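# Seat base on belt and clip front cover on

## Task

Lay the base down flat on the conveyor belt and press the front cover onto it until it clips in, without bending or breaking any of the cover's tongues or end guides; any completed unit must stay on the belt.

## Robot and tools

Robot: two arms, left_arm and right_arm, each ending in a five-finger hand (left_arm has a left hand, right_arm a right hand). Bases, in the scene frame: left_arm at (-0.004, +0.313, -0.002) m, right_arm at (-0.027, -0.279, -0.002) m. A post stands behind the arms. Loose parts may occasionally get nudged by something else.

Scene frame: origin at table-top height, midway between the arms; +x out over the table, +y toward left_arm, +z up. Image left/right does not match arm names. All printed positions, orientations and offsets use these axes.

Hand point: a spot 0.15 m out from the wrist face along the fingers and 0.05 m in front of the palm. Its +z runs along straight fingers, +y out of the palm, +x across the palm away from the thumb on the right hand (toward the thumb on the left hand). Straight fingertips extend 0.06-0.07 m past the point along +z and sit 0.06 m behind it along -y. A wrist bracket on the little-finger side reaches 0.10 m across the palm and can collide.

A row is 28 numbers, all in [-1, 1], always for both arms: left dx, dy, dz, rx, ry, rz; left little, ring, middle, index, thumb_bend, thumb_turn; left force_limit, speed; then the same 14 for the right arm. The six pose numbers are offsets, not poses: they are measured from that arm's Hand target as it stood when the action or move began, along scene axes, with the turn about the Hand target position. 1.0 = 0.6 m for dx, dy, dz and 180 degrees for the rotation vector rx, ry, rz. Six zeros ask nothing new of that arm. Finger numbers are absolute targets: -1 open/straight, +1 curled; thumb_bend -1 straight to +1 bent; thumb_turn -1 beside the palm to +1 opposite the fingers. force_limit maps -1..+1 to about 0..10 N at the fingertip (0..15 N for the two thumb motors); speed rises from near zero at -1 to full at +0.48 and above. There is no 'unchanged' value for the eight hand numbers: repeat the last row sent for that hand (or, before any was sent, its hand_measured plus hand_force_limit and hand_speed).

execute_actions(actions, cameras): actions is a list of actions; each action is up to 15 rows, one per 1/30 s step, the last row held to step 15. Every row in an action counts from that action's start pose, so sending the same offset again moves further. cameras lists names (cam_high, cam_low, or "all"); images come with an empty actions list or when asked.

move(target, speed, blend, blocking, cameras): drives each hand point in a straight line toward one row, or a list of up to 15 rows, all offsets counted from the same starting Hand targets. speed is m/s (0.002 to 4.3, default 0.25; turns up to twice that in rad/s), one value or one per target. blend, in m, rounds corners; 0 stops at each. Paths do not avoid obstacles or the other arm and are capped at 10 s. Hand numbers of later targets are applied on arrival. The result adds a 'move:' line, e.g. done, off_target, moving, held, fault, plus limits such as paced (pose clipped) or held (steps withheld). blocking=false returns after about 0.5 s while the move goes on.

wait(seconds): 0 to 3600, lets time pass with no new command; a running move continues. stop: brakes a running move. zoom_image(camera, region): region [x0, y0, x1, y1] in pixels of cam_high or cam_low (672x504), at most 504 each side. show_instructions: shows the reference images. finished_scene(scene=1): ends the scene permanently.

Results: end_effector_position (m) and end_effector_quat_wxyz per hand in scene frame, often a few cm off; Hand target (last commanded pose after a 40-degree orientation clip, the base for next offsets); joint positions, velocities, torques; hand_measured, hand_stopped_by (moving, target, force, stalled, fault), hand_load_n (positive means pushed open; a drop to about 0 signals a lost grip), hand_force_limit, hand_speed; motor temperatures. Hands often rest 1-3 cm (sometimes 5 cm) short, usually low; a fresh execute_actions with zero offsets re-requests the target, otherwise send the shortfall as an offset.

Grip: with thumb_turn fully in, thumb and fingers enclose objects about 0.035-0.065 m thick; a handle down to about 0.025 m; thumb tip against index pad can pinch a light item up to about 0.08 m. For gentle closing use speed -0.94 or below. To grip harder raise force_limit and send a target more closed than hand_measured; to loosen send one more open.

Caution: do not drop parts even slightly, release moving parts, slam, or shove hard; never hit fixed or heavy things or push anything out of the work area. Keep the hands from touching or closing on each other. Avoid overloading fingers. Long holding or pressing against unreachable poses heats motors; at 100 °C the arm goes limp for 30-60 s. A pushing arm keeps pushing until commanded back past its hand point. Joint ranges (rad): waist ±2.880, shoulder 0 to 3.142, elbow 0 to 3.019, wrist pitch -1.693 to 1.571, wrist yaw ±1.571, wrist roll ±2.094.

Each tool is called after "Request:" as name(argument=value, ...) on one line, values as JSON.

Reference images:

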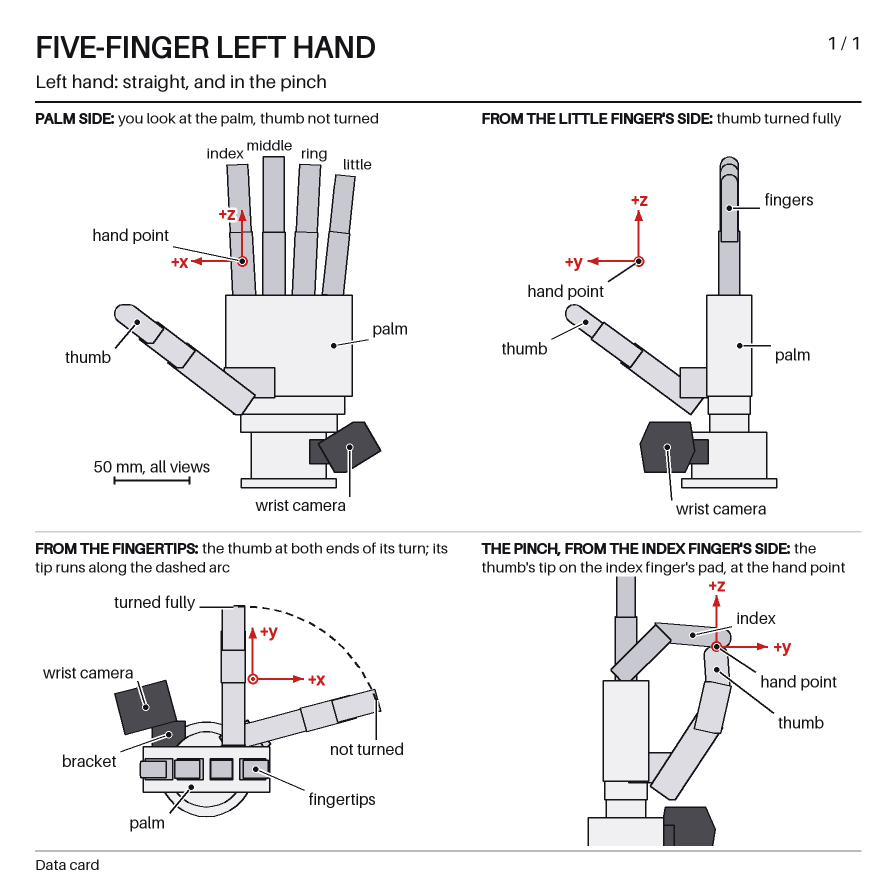

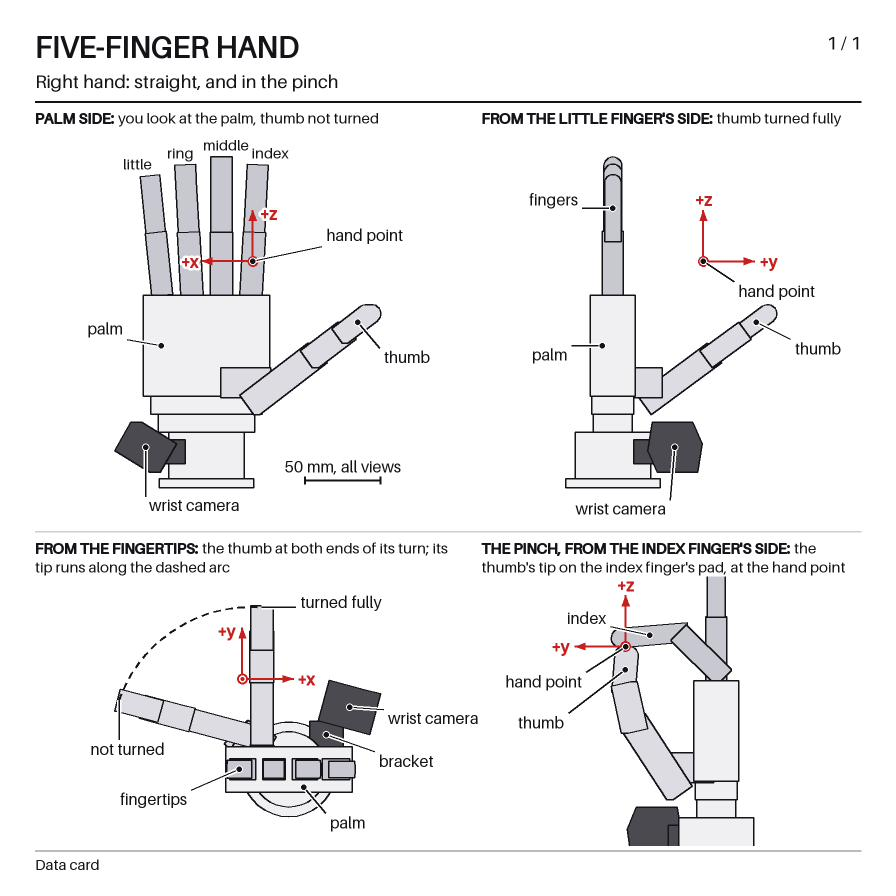

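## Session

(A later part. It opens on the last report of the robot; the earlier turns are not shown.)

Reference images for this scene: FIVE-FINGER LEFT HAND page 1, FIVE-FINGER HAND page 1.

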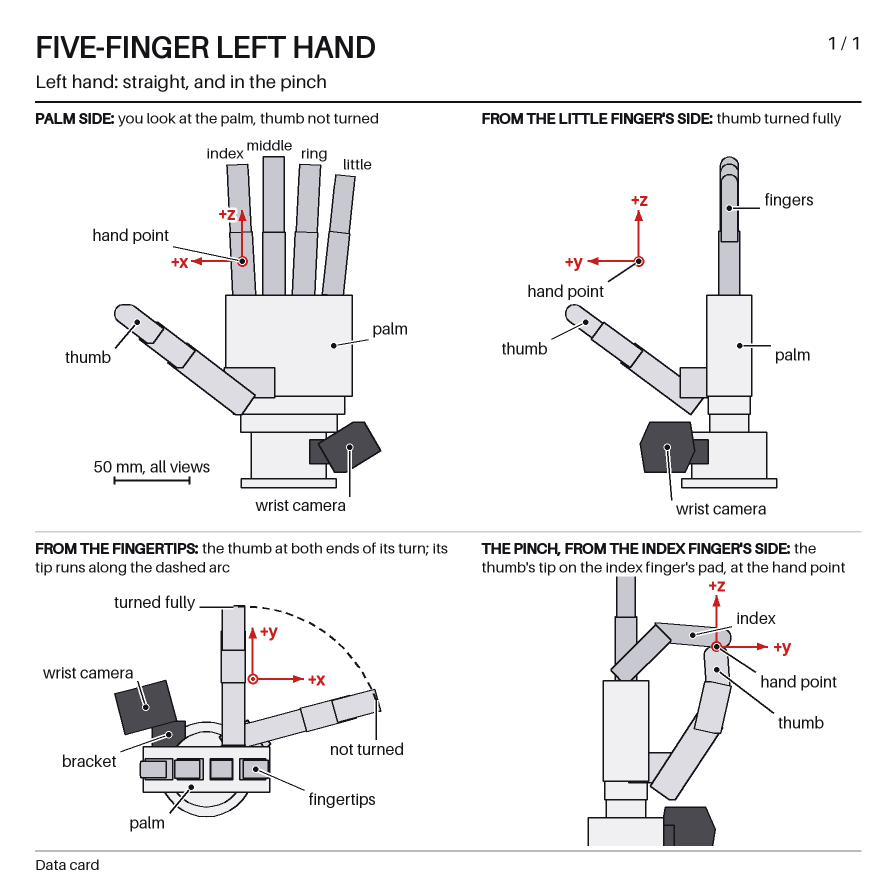

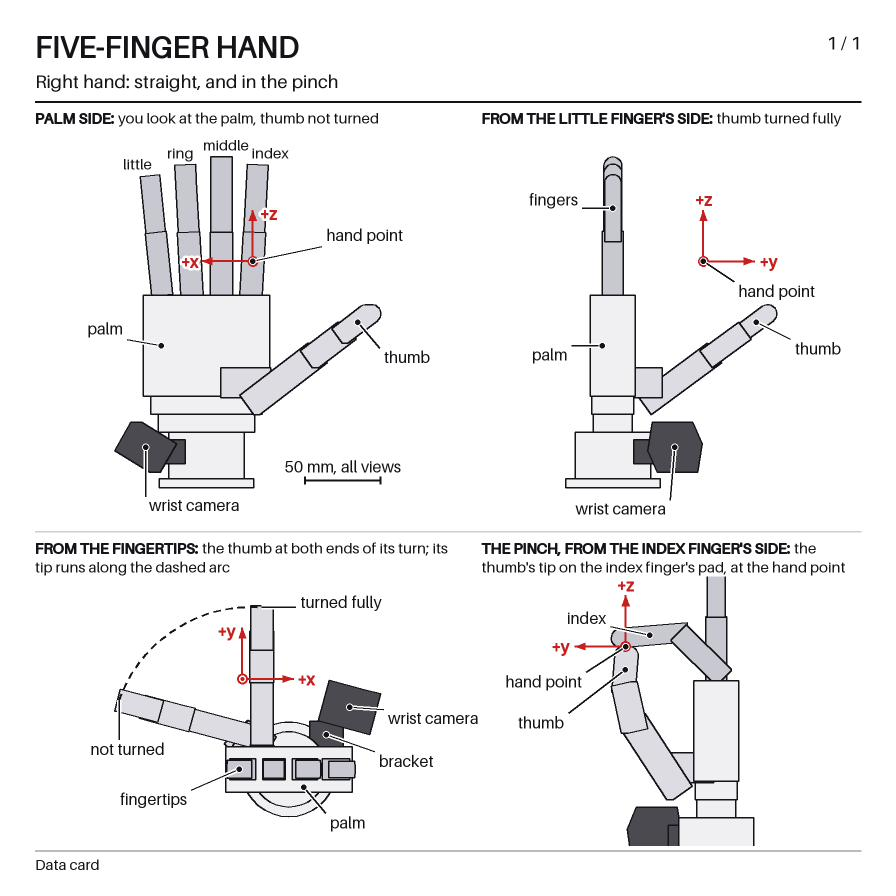

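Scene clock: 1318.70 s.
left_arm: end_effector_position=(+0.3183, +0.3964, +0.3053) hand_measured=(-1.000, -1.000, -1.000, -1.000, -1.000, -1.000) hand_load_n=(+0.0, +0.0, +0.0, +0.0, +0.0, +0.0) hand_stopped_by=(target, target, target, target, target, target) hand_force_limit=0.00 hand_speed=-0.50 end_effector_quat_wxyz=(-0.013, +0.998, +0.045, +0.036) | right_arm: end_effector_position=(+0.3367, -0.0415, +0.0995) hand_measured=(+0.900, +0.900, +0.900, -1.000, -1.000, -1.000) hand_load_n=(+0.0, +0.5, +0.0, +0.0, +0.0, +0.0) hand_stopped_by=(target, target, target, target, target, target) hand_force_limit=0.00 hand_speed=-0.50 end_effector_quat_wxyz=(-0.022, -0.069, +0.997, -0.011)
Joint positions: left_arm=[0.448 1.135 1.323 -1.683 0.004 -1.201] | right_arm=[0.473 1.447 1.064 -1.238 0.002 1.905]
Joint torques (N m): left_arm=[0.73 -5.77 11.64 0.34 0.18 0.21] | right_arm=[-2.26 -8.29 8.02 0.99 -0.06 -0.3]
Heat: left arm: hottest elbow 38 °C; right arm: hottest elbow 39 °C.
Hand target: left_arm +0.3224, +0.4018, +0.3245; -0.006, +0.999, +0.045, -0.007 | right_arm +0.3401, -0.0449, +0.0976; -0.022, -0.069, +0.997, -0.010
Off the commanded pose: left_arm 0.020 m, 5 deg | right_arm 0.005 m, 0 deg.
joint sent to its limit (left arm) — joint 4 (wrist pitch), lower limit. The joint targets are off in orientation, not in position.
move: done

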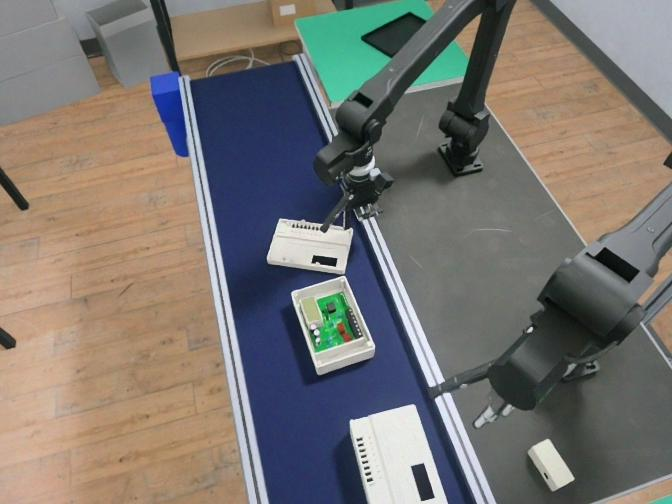

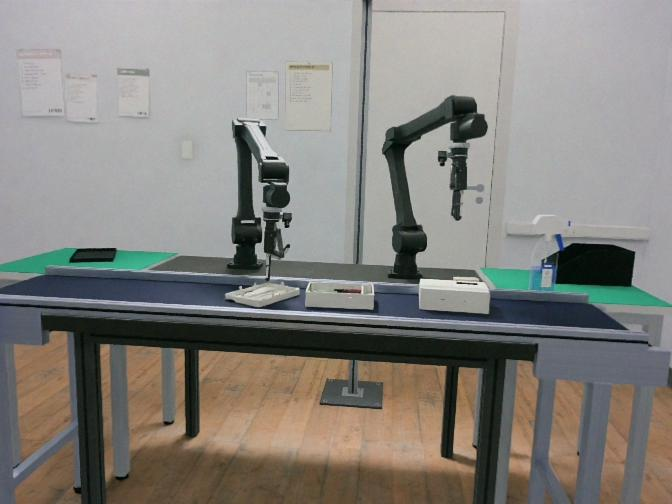

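Request:
move(target=[0,0,0,0,0,0,-1,-1,-1,-1,-1,-1,0,-0.5,0.005,0.0,-0.04,0,0,0,0.9,0.9,0.9,-1,-1,-1,0,-0.5], speed=0.05, cameras=["all"])

Request:
zoom_image(camera="cam_high", region=[250, 170, 390, 310])

Request:
zoom_image(camera="cam_low", region=[200, 230, 320, 320])

Scene clock: 1336.93 s.
left_arm: end_effector_position=(+0.3183, +0.3964, +0.3053) hand_measured=(-1.000, -1.000, -1.000, -1.000, -1.000, -1.000) hand_load_n=(+0.0, +0.0, +0.0, +0.0, +0.0, +0.0) hand_stopped_by=(target, target, target, target, target, target) hand_force_limit=0.00 hand_speed=-0.50 end_effector_quat_wxyz=(-0.013, +0.998, +0.045, +0.036) | right_arm: end_effector_position=(+0.3398, -0.0407, +0.0790) hand_measured=(+0.900, +0.900, +0.900, -1.000, -1.000, -1.000) hand_load_n=(+0.0, +0.0, +0.0, +0.0, +0.0, +0.0) hand_stopped_by=(target, target, target, target, target, target) hand_force_limit=0.00 hand_speed=-0.50 end_effector_quat_wxyz=(-0.020, -0.070, +0.997, -0.010)
Joint positions: left_arm=[0.448 1.135 1.323 -1.683 0.004 -1.201] | right_arm=[0.471 1.475 1.036 -1.177 0.002 1.902]
Joint torques (N m): left_arm=[0.73 -5.71 11.63 0.34 0.18 0.21] | right_arm=[-2.26 -8.23 7.53 1.11 -0.08 -0.32]
Heat: left arm: hottest elbow 39 °C; right arm: hottest elbow 37 °C.
Hand target: left_arm +0.3224, +0.4018, +0.3245; -0.006, +0.999, +0.045, -0.007 | right_arm +0.3430, -0.0448, +0.0736; -0.022, -0.069, +0.997, -0.010
Off the commanded pose: left_arm 0.020 m, 5 deg | right_arm 0.008 m, 0 deg.
joint sent to its limit (left arm) — joint 4 (wrist pitch), lower limit. The joint targets are off in orientation, not in position.
move: done

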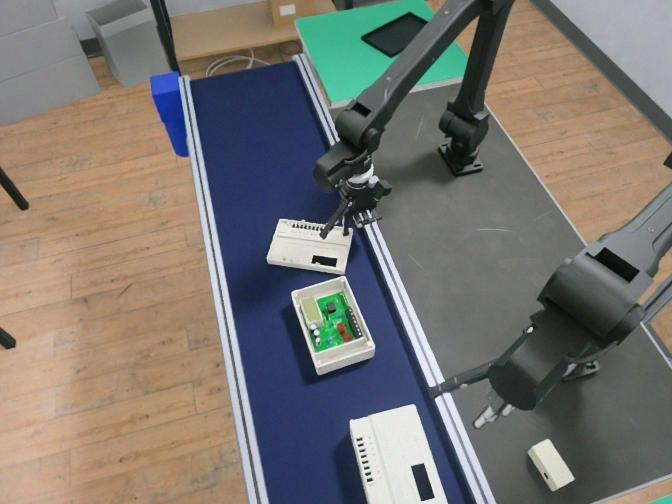

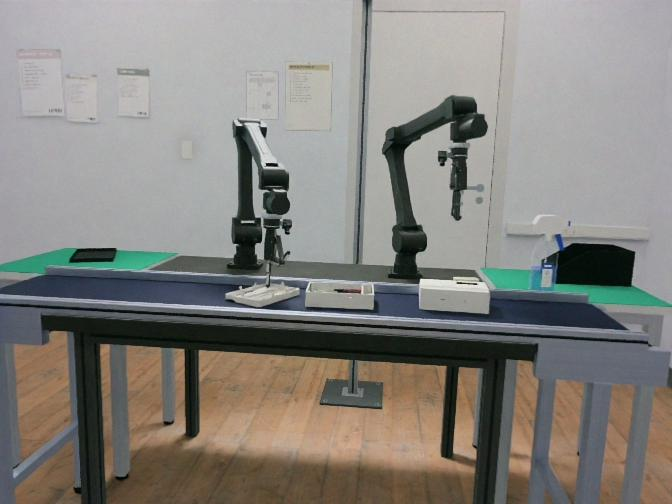

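Scaled by 3.600 from the camera's image (finer frame: 960x720).

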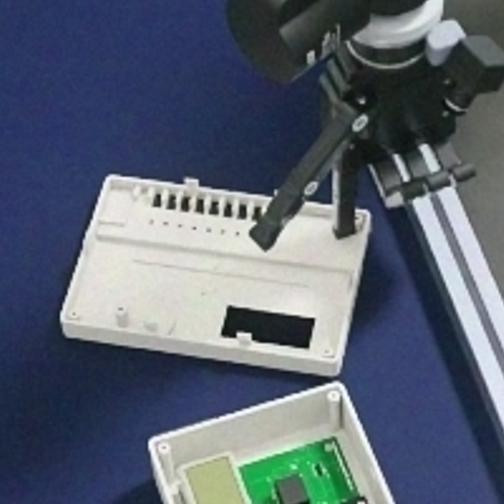

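Scaled by 4.200 from the camera's image (finer frame: 960x720).

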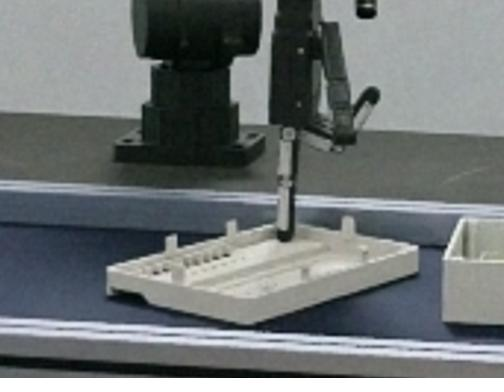

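Request:
move(target=[[0,0,0,0,0,0,-1,-1,-1,-1,-1,-1,0,-0.5,0.005,-0.04,0.0,0,0,0,0.9,0.9,0.9,-1,-1,-1,0,-0.5],[0,0,0,0,0,0,-1,-1,-1,-1,-1,-1,0,-0.5,0.022,-0.103,0.005,0,0,0,0.9,0.9,0.9,-1,-1,-1,0,-0.5],[0,0,0,0,0,0,-1,-1,-1,-1,-1,-1,0,-0.5,0.073,-0.17,0.01,0,0,0,0.9,0.9,0.9,-1,-1,-1,0,-0.5]], speed=0.06, blend=0.01, cameras=["all"])

Request:
zoom_image(camera="cam_high", region=[250, 150, 390, 290])

Request:
zoom_image(camera="cam_low", region=[200, 230, 320, 320])

Scene clock: 1358.33 s.
left_arm: end_effector_position=(+0.3183, +0.3964, +0.3053) hand_measured=(-1.000, -1.000, -1.000, -1.000, -1.000, -1.000) hand_load_n=(+0.0, +0.0, +0.0, +0.0, +0.0, +0.0) hand_stopped_by=(target, target, target, target, target, target) hand_force_limit=0.00 hand_speed=-0.50 end_effector_quat_wxyz=(-0.013, +0.998, +0.045, +0.036) | right_arm: end_effector_position=(+0.3745, -0.1401, +0.0794) hand_measured=(+0.900, +0.900, +0.900, -1.000, -1.000, -1.000) hand_load_n=(+0.0, +0.0, +0.0, -2.0, -0.5, +0.0) hand_stopped_by=(target, target, target, target, target, target) hand_force_limit=0.00 hand_speed=-0.50 end_effector_quat_wxyz=(-0.021, -0.073, +0.997, -0.005)
Joint positions: left_arm=[0.448 1.135 1.323 -1.683 0.004 -1.201] | right_arm=[0.198 1.476 1.036 -1.173 0.004 1.622]
Joint torques (N m): left_arm=[0.67 -5.77 11.63 0.32 0.18 0.21] | right_arm=[-2.37 -7.06 10.37 0.38 0.41 -0.25]
Heat: left arm: hottest elbow 39 °C; right arm: hottest elbow 37 °C.
Hand target: left_arm +0.3224, +0.4018, +0.3245; -0.006, +0.999, +0.045, -0.007 | right_arm +0.3868, -0.1469, +0.0795; -0.022, -0.069, +0.997, -0.010
Off the commanded pose: left_arm 0.020 m, 5 deg | right_arm 0.014 m, 1 deg.
joint sent to its limit (left arm) — joint 4 (wrist pitch), lower limit. The joint targets are off in orientation, not in position.
move: off_target (right_arm)

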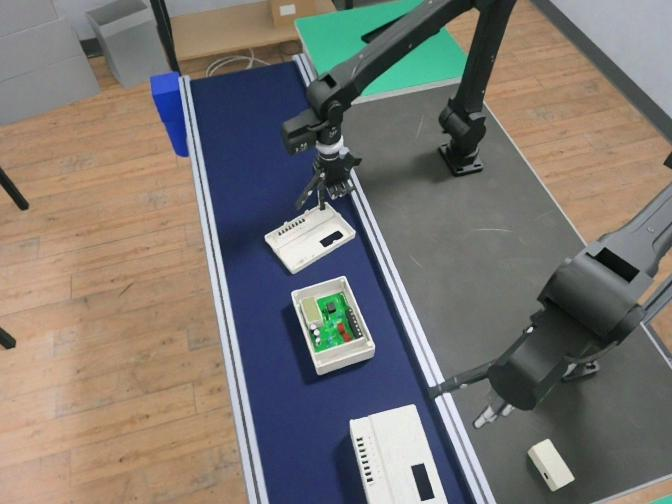

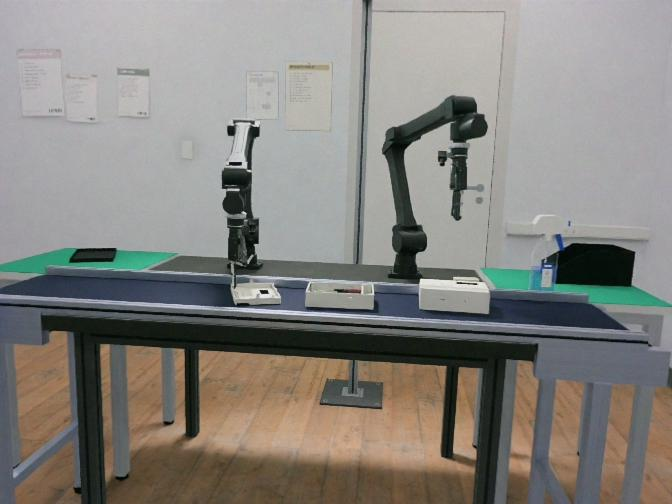

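Scaled by 3.600 from the camera's image (finer frame: 960x720).

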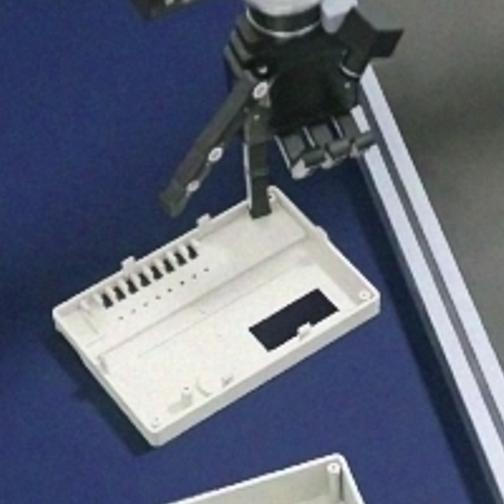

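Scaled by 4.200 from the camera's image (finer frame: 960x720).

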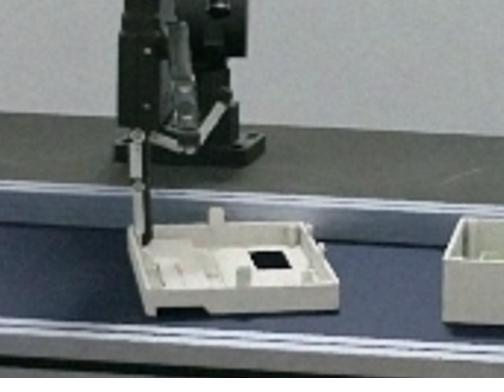

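Request:
move(target=[[0,0,0,0,0,0,-1,-1,-1,-1,-1,-1,0,-0.5,0.066,-0.039,0.0,0,0,0,0.9,0.9,0.9,-1,-1,-1,0,-0.5],[0,0,0,0,0,0,-1,-1,-1,-1,-1,-1,0,-0.5,0.1425,-0.052,0.005,0,0,0,0.9,0.9,0.9,-1,-1,-1,0,-0.5],[0,0,0,0,0,0,-1,-1,-1,-1,-1,-1,0,-0.5,0.2,-0.042,0.01,0,0,0,0.9,0.9,0.9,-1,-1,-1,0,-0.5]], speed=0.06, blend=0.01, cameras=["all"])

Request:
zoom_image(camera="cam_high", region=[250, 150, 390, 290])

Request:
zoom_image(camera="cam_low", region=[200, 230, 320, 320])

Scene clock: 1395.27 s.
left_arm: end_effector_position=(+0.3183, +0.3964, +0.3053) hand_measured=(-1.000, -1.000, -1.000, -1.000, -1.000, -1.000) hand_load_n=(+0.0, +0.0, +0.0, +0.0, +0.0, +0.0) hand_stopped_by=(target, target, target, target, target, target) hand_force_limit=0.00 hand_speed=-0.50 end_effector_quat_wxyz=(-0.013, +0.998, +0.045, +0.036) | right_arm: end_effector_position=(+0.4904, -0.1684, +0.0810) hand_measured=(+0.900, +0.900, +0.900, -1.000, -1.000, -1.000) hand_load_n=(+0.0, +0.0, +0.0, +0.0, +0.0, +0.0) hand_stopped_by=(target, target, target, target, target, target) hand_force_limit=0.00 hand_speed=-0.50 end_effector_quat_wxyz=(-0.030, -0.071, +0.997, -0.008)
Joint positions: left_arm=[0.448 1.135 1.323 -1.683 0.004 -1.201] | right_arm=[0.101 1.755 1.388 -1.265 0.014 1.531]
Joint torques (N m): left_arm=[0.67 -5.77 11.63 0.34 0.18 0.21] | right_arm=[-2.14 -10.64 11.66 0.39 0.17 -0.25]
Heat: left arm: hottest elbow 39 °C; right arm: hottest elbow 38 °C.
Hand target: left_arm +0.3224, +0.4018, +0.3245; -0.006, +0.999, +0.045, -0.007 | right_arm +0.5068, -0.1721, +0.0854; -0.022, -0.069, +0.997, -0.010
Off the commanded pose: left_arm 0.020 m, 5 deg | right_arm 0.017 m, 1 deg.
joint sent to its limit (left arm) — joint 4 (wrist pitch), lower limit. The joint targets are off in orientation, not in position.
move: off_target (right_arm)

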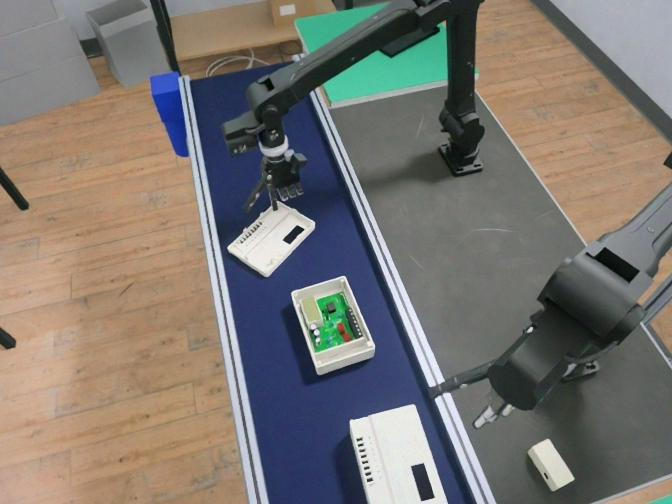

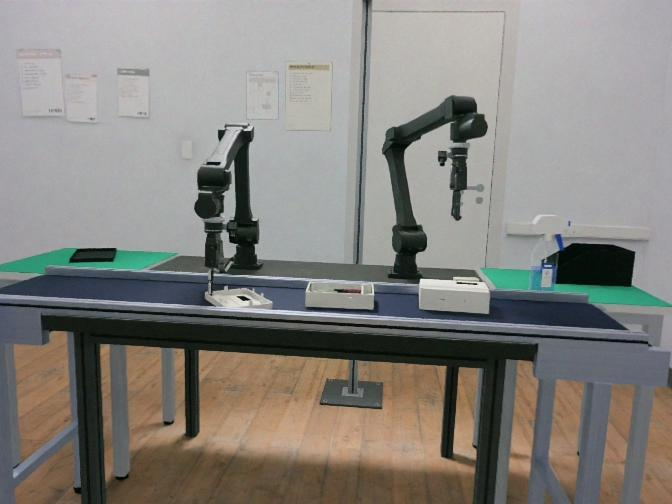

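Scaled by 3.600 from the camera's image (finer frame: 960x720).

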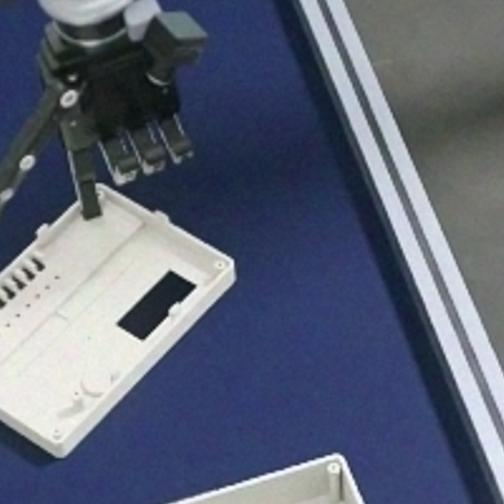

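Scaled by 4.200 from the camera's image (finer frame: 960x720).

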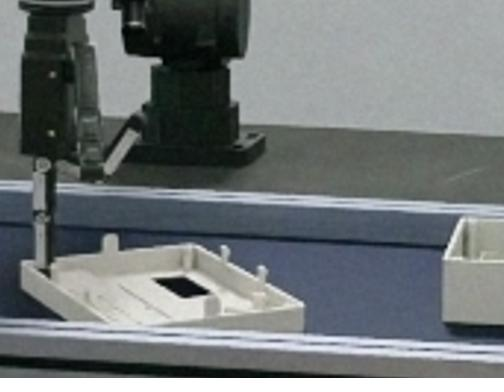

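Request:
move(target=[[0,0,0,0,0,0,-1,-1,-1,-1,-1,-1,0,-0.5,-0.01,0.0,0.1,0,0,0,0.9,0.9,0.9,-1,-1,-1,0,-0.5],[0,0,0,0,0,0,-1,-1,-1,-1,-1,-1,0,-0.5,0.084,0.282,0.1,0,0,0,0.9,0.9,0.9,-1,-1,-1,0,-0.5]], speed=0.12, blend=0.01, cameras=["all"])

Request:
zoom_image(camera="cam_high", region=[210, 150, 350, 290])

Request:
zoom_image(camera="cam_low", region=[200, 230, 320, 320])

Scene clock: 1434.20 s.
left_arm: end_effector_position=(+0.3183, +0.3964, +0.3053) hand_measured=(-1.000, -1.000, -1.000, -1.000, -1.000, -1.000) hand_load_n=(+0.0, +0.0, +0.0, +0.0, +0.0, +0.0) hand_stopped_by=(target, target, target, target, target, target) hand_force_limit=0.00 hand_speed=-0.50 end_effector_quat_wxyz=(-0.013, +0.998, +0.045, +0.036) | right_arm: end_effector_position=(+0.5433, -0.0117, +0.1285) hand_measured=(+0.900, +0.900, +0.900, -1.000, -1.000, -1.000) hand_load_n=(+0.5, +0.0, +0.0, +0.0, +0.0, +0.0) hand_stopped_by=(target, target, target, target, target, target) hand_force_limit=0.00 hand_speed=-0.50 end_effector_quat_wxyz=(-0.040, -0.072, +0.996, -0.016)
Joint positions: left_arm=[0.448 1.135 1.323 -1.683 0.004 -1.201] | right_arm=[0.358 1.965 1.828 -1.519 0.007 1.785]
Joint torques (N m): left_arm=[0.73 -5.77 11.63 0.34 0.18 0.21] | right_arm=[-0.62 -14.56 13.11 0.2 -0.08 -0.08]
Heat: left arm: hottest elbow 39 °C; right arm: hottest elbow 41 °C.
Hand target: left_arm +0.3224, +0.4018, +0.3245; -0.006, +0.999, +0.045, -0.007 | right_arm +0.5572, -0.0028, +0.1455; -0.022, -0.069, +0.997, -0.010
Off the commanded pose: left_arm 0.020 m, 5 deg | right_arm 0.024 m, 2 deg.
joint sent to its limit (left arm) — joint 4 (wrist pitch), lower limit. The joint targets are off in orientation, not in position.
move: off_target (right_arm)

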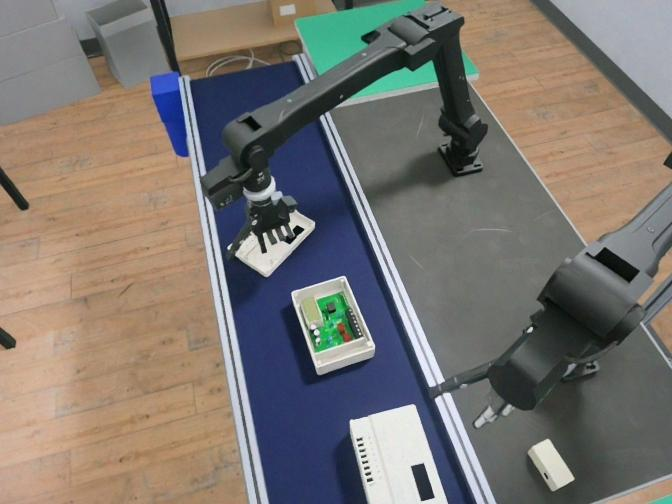

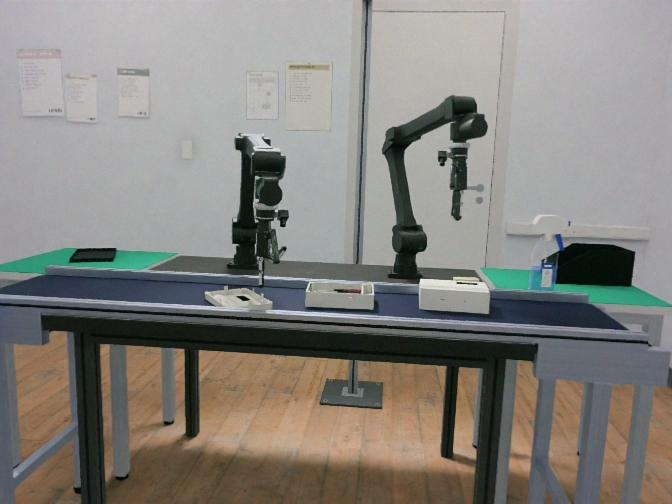

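Scaled by 3.600 from the camera's image (finer frame: 960x720).

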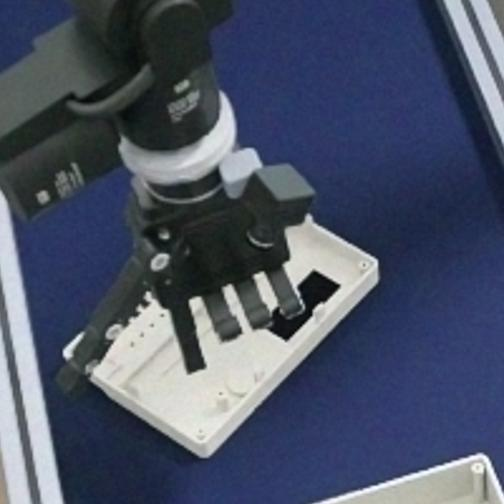

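Scaled by 4.200 from the camera's image (finer frame: 960x720).

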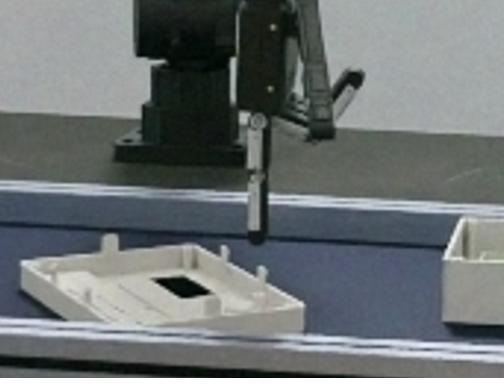

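Request:
move(target=[[0,0,0,0,0,0,-1,-1,-1,-1,-1,-1,0,-0.5,0.0,0.017,-0.03,0,0,0,0.9,0.9,0.9,-1,-1,-1,0,-0.5],[0,0,0,0,0,0,-1,-1,-1,-1,-1,-1,0,-0.5,0.0,0.017,-0.085,0,0,0,0.9,0.9,0.9,-1,-1,-1,0,-0.5]], speed=0.08, cameras=["all"])

Request:
zoom_image(camera="cam_high", region=[210, 150, 350, 290])

Request:
zoom_image(camera="cam_low", region=[200, 230, 320, 320])

Scene clock: 1456.37 s.
left_arm: end_effector_position=(+0.3183, +0.3964, +0.3053) hand_measured=(-1.000, -1.000, -1.000, -1.000, -1.000, -1.000) hand_load_n=(+0.0, +0.0, +0.0, +0.0, +0.0, +0.0) hand_stopped_by=(target, target, target, target, target, target) hand_force_limit=0.00 hand_speed=-0.50 end_effector_quat_wxyz=(-0.013, +0.998, +0.045, +0.036) | right_arm: end_effector_position=(+0.5579, -0.0001, +0.0960) hand_measured=(+0.900, +0.900, +0.900, -1.000, -1.000, -1.000) hand_load_n=(+0.0, +0.0, +0.5, +0.0, +0.0, +0.0) hand_stopped_by=(target, target, target, target, target, target) hand_force_limit=0.00 hand_speed=-0.50 end_effector_quat_wxyz=(-0.024, -0.069, +0.997, -0.011)
Joint positions: left_arm=[0.448 1.135 1.323 -1.683 0.004 -1.201] | right_arm=[0.368 2.005 1.802 -1.42 0.007 1.801]
Joint velocities: left_arm=[-0.044 0.005 -0.017 -0.002 -0.007 -0.037] | right_arm=[within noise]
Joint torques (N m): left_arm=[0.73 -5.77 11.63 0.34 0.18 0.21] | right_arm=[0.26 -15.44 8.69 0.91 -0.14 -0.08]
Heat: left arm: hottest elbow 39 °C; right arm: hottest elbow 40 °C.
Hand target: left_arm +0.3224, +0.4018, +0.3245; -0.006, +0.999, +0.045, -0.007 | right_arm +0.5572, +0.0073, +0.0945; -0.022, -0.069, +0.997, -0.010
Off the commanded pose: left_arm 0.020 m, 5 deg | right_arm 0.008 m, 0 deg.
joint sent to its limit (left arm) — joint 4 (wrist pitch), lower limit. The joint targets are off in orientation, not in position.
move: done

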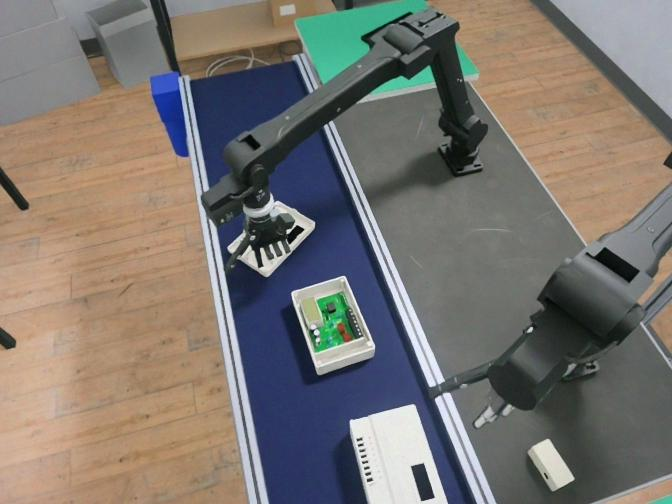

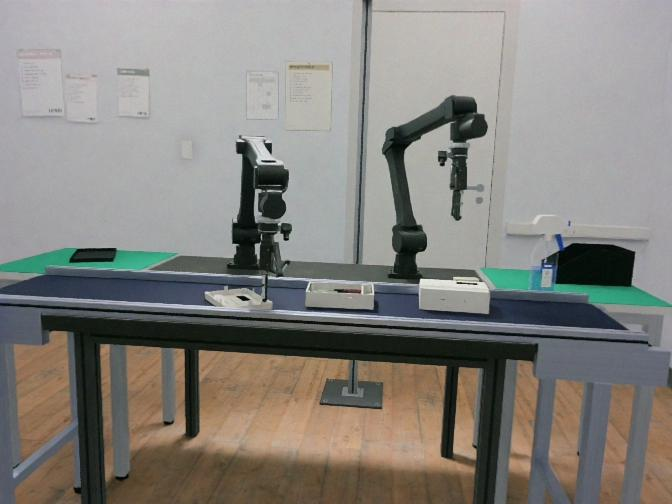

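Scaled by 3.600 from the camera's image (finer frame: 960x720).

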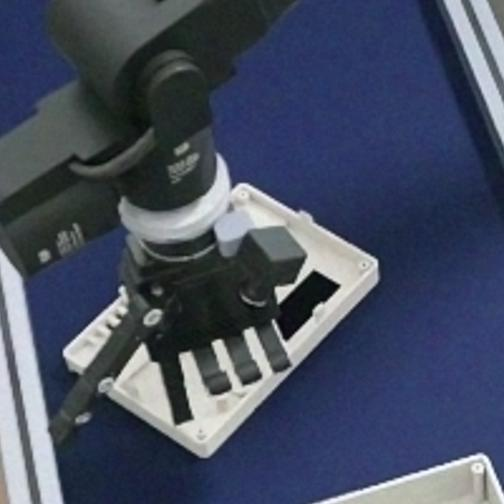

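Scaled by 4.200 from the camera's image (finer frame: 960x720).

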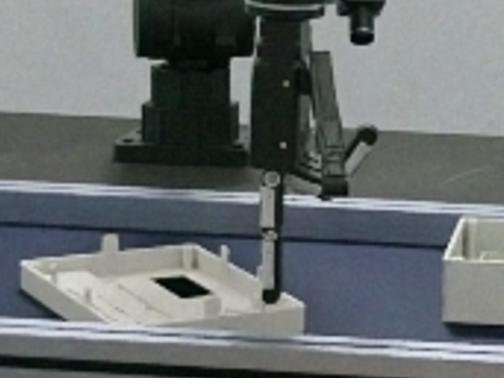

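Request:
move(target=[[0,0,0,0,0,0,-1,-1,-1,-1,-1,-1,0,-0.5,-0.022,-0.016,0,0,0,0,0.9,0.9,0.9,-1,-1,-1,0,-0.5],[0,0,0,0,0,0,-1,-1,-1,-1,-1,-1,0,-0.5,-0.022,-0.016,-0.032,0,0,0,0.9,0.9,0.9,-1,-1,-1,0,-0.5]], speed=0.06, cameras=["all"])

Request:
zoom_image(camera="cam_high", region=[210, 150, 350, 290])

Request:
zoom_image(camera="cam_low", region=[200, 230, 320, 320])

Scene clock: 1475.73 s.
left_arm: end_effector_position=(+0.3183, +0.3964, +0.3053) hand_measured=(-1.000, -1.000, -1.000, -1.000, -1.000, -1.000) hand_load_n=(+0.0, -0.5, +0.0, +0.0, +0.0, +0.0) hand_stopped_by=(target, target, target, target, target, target) hand_force_limit=0.00 hand_speed=-0.50 end_effector_quat_wxyz=(-0.013, +0.998, +0.045, +0.036) | right_arm: end_effector_position=(+0.5448, -0.0052, +0.0759) hand_measured=(+0.900, +0.900, +0.900, -1.000, -1.000, -1.000) hand_load_n=(+0.0, +0.0, +0.0, +0.0, -0.5, +0.0) hand_stopped_by=(target, target, target, target, target, target) hand_force_limit=0.00 hand_speed=-0.50 end_effector_quat_wxyz=(-0.026, -0.069, +0.997, -0.012)
Joint positions: left_arm=[0.448 1.135 1.323 -1.683 0.004 -1.201] | right_arm=[0.368 1.983 1.713 -1.357 0.007 1.801]
Joint torques (N m): left_arm=[0.67 -5.77 11.63 0.34 0.18 0.21] | right_arm=[-1.03 -15.21 7.65 0.99 -0.09 -0.13]
Heat: left arm: hottest elbow 39 °C; right arm: hottest elbow 40 °C.
Hand target: left_arm +0.3224, +0.4018, +0.3245; -0.006, +0.999, +0.045, -0.007 | right_arm +0.5441, -0.0023, +0.0753; -0.022, -0.069, +0.997, -0.010
Off the commanded pose: left_arm 0.020 m, 5 deg | right_arm 0.003 m, 1 deg.
joint sent to its limit (left arm) — joint 4 (wrist pitch), lower limit. The joint targets are off in orientation, not in position.
move: done

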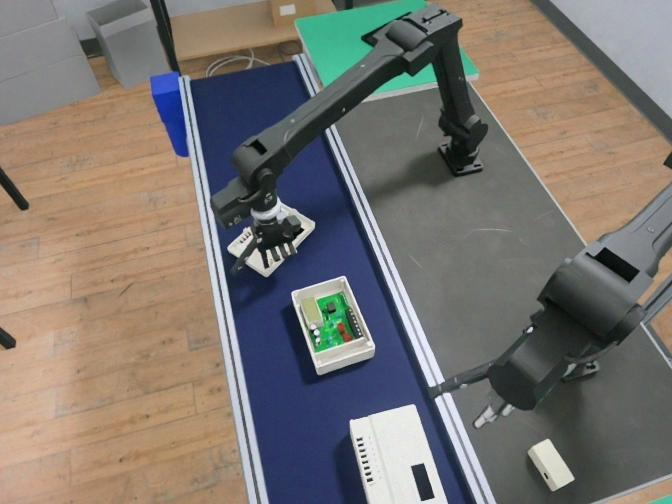

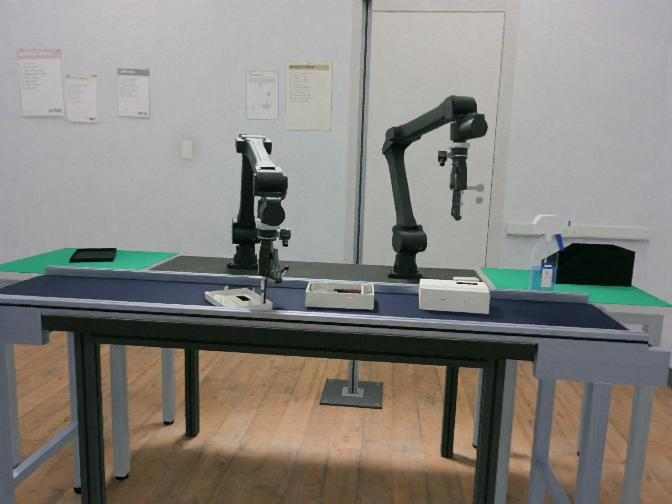

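Scaled by 3.600 from the camera's image (finer frame: 960x720).

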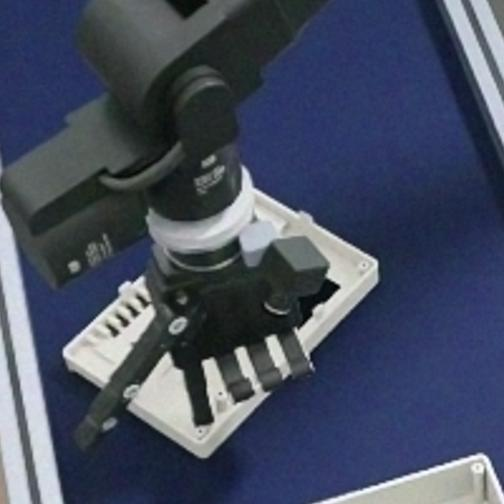

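Scaled by 4.200 from the camera's image (finer frame: 960x720).

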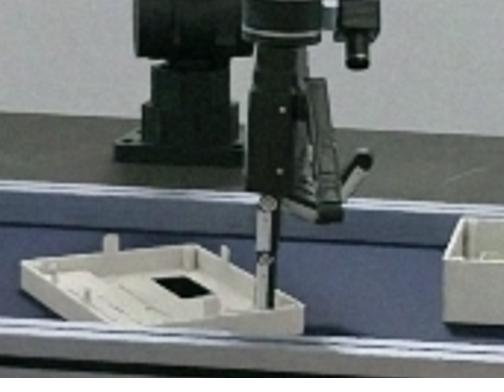

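Request:
move(target=[[0,0,0,0,0,0,-1,-1,-1,-1,-1,-1,0,-0.5,-0.045,0.019,0,0,0,0,0.9,0.9,0.9,-1,-1,-1,0,-0.5],[0,0,0,0,0,0,-1,-1,-1,-1,-1,-1,0,-0.5,-0.097,0.026,0,0,0,0,0.9,0.9,0.9,-1,-1,-1,0,-0.5],[0,0,0,0,0,0,-1,-1,-1,-1,-1,-1,0,-0.5,-0.172,0.012,0,0,0,0,0.9,0.9,0.9,-1,-1,-1,0,-0.5]], speed=0.06, blend=0.01, cameras=["all"])

Request:
zoom_image(camera="cam_high", region=[210, 150, 350, 290])

Request:
zoom_image(camera="cam_low", region=[200, 230, 320, 320])

Scene clock: 1496.50 s.
left_arm: end_effector_position=(+0.3183, +0.3964, +0.3053) hand_measured=(-1.000, -1.000, -1.000, -1.000, -1.000, -1.000) hand_load_n=(+0.0, +0.0, +0.0, +0.0, +0.0, +0.0) hand_stopped_by=(target, target, target, target, target, target) hand_force_limit=0.00 hand_speed=-0.50 end_effector_quat_wxyz=(-0.013, +0.998, +0.045, +0.036) | right_arm: end_effector_position=(+0.4470, -0.0013, +0.0744) hand_measured=(+0.900, +0.900, +0.900, -1.000, -1.000, -1.000) hand_load_n=(+0.0, +0.0, +0.0, +0.0, +0.0, +0.0) hand_stopped_by=(target, target, target, target, target, target) hand_force_limit=0.00 hand_speed=-0.50 end_effector_quat_wxyz=(-0.022, -0.068, +0.997, -0.013)
Joint positions: left_arm=[0.448 1.135 1.323 -1.683 0.004 -1.201] | right_arm=[0.446 1.759 1.376 -1.239 0.007 1.881]
Joint torques (N m): left_arm=[0.73 -5.71 11.63 0.34 0.18 0.21] | right_arm=[0.26 -13.22 7.25 0.72 -0.26 -0.05]
Heat: left arm: hottest elbow 40 °C; right arm: hottest elbow 39 °C.
Hand target: left_arm +0.3224, +0.4018, +0.3245; -0.006, +0.999, +0.045, -0.007 | right_arm +0.4408, +0.0050, +0.0754; -0.022, -0.069, +0.997, -0.010
Off the commanded pose: left_arm 0.020 m, 5 deg | right_arm 0.009 m, 0 deg.
joint sent to its limit (left arm) — joint 4 (wrist pitch), lower limit. The joint targets are off in orientation, not in position.
move: done

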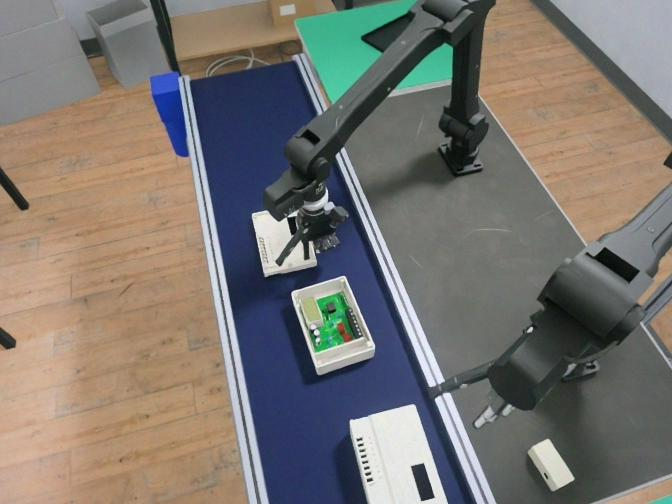

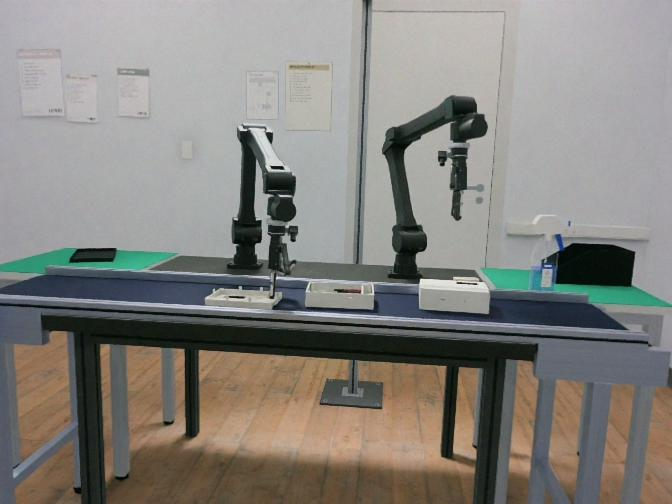

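Scaled by 3.600 from the camera's image (finer frame: 960x720).

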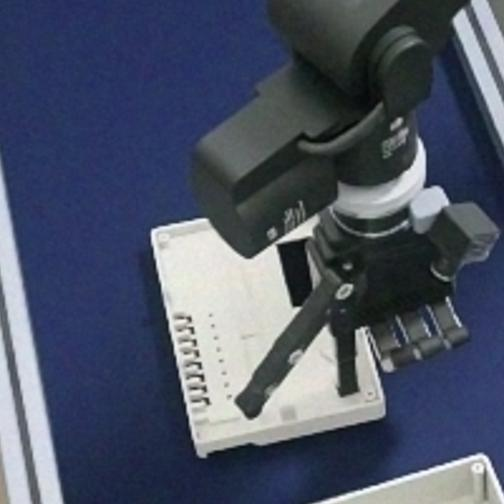

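Scaled by 4.200 from the camera's image (finer frame: 960x720).

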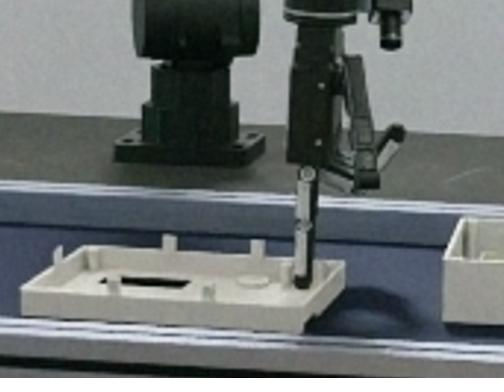

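Request:
move(target=[[0.1,-0.2,-0.05,0,0,0,-1,-1,-1,-1,-1,-1,0,-0.5,0.0,0.0,0.15,0,0,0,0.9,0.9,0.9,-1,-1,-1,0,-0.5],[0.22,-0.5,-0.1,0,0,-0.067,-1,-1,-1,-1,-1,-1,0,-0.5,0.115,-0.445,0.15,0,0,-0.044,0.9,0.9,0.9,-0.5,-1,-1,0,-0.5],[0.33,-0.64,-0.24,0,0,-0.067,0.9,0.9,0.9,-0.5,-1,-1,0,-0.5,0.115,-0.445,0.1,0,0,-0.044,0.9,0.9,0.9,-0.5,-1,-1,0,-0.5]], speed=0.2, blend=0.03, cameras=["all"])

Request:
zoom_image(camera="cam_high", region=[220, 150, 360, 290])

Request:
zoom_image(camera="cam_low", region=[180, 200, 330, 320])

Scene clock: 1651.70 s.
left_arm: end_effector_position=(+0.5064, +0.0282, +0.1686) hand_measured=(+0.900, +0.900, +0.900, -0.500, -1.000, -1.000) hand_load_n=(+0.0, +0.0, +0.5, +0.0, +0.0, +0.0) hand_stopped_by=(target, target, target, target, target, target) hand_force_limit=0.00 hand_speed=-0.50 end_effector_quat_wxyz=(-0.012, +0.998, -0.063, -0.024) | right_arm: end_effector_position=(+0.5095, -0.2615, +0.1402) hand_measured=(+0.900, +0.900, +0.900, -0.500, -1.000, -1.000) hand_load_n=(+0.5, +0.0, +0.0, -0.5, +0.0, +0.0) hand_stopped_by=(target, target, target, target, target, target) hand_force_limit=0.00 hand_speed=-0.50 end_effector_quat_wxyz=(-0.021, +0.005, +1.000, -0.009)
Joint positions: left_arm=[-0.439 1.79 1.675 -1.509 -0.005 -1.873] | right_arm=[-0.075 1.72 1.502 -1.394 0.02 1.506]
Joint torques (N m): left_arm=[-0.62 -13.74 11.63 0.66 -0.07 -0.1] | right_arm=[-1.08 -11.87 8.17 0.76 -0.04 -0.26]
Heat: left arm: hottest elbow 41 °C; right arm: hottest elbow 37 °C.
Hand target: left_arm +0.5203, +0.0176, +0.1804; -0.006, +0.998, -0.060, -0.006 | right_arm +0.5098, -0.2620, +0.1354; -0.022, +0.000, +1.000, -0.008
Off the commanded pose: left_arm 0.021 m, 2 deg | right_arm 0.005 m, 1 deg.
move: off_target (left_arm); blend cut to 0 m at target 2; target 2's new numbers were sent with right_arm's hand 0.024 m and 2 deg from that target; target 3's new numbers were sent with left_arm's hand 0.021 m and 2 deg from that target

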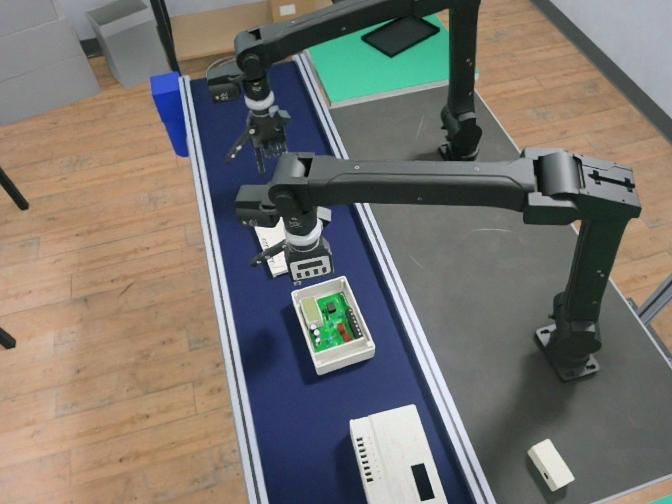

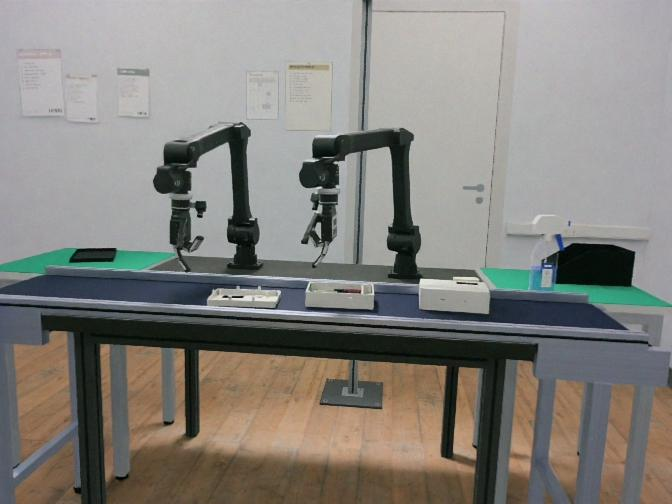

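Scaled by 3.600 from the camera's image (finer frame: 960x720).

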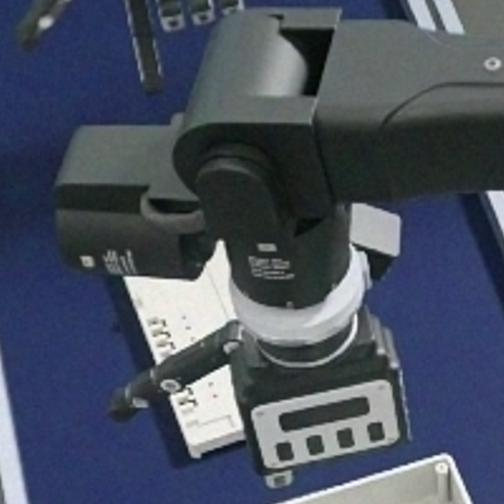

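Scaled by 3.360 from the camera's image (finer frame: 960x720).

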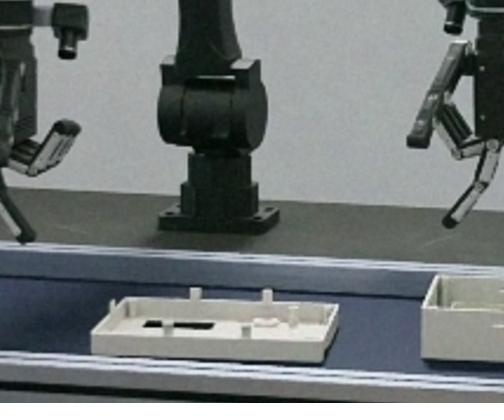

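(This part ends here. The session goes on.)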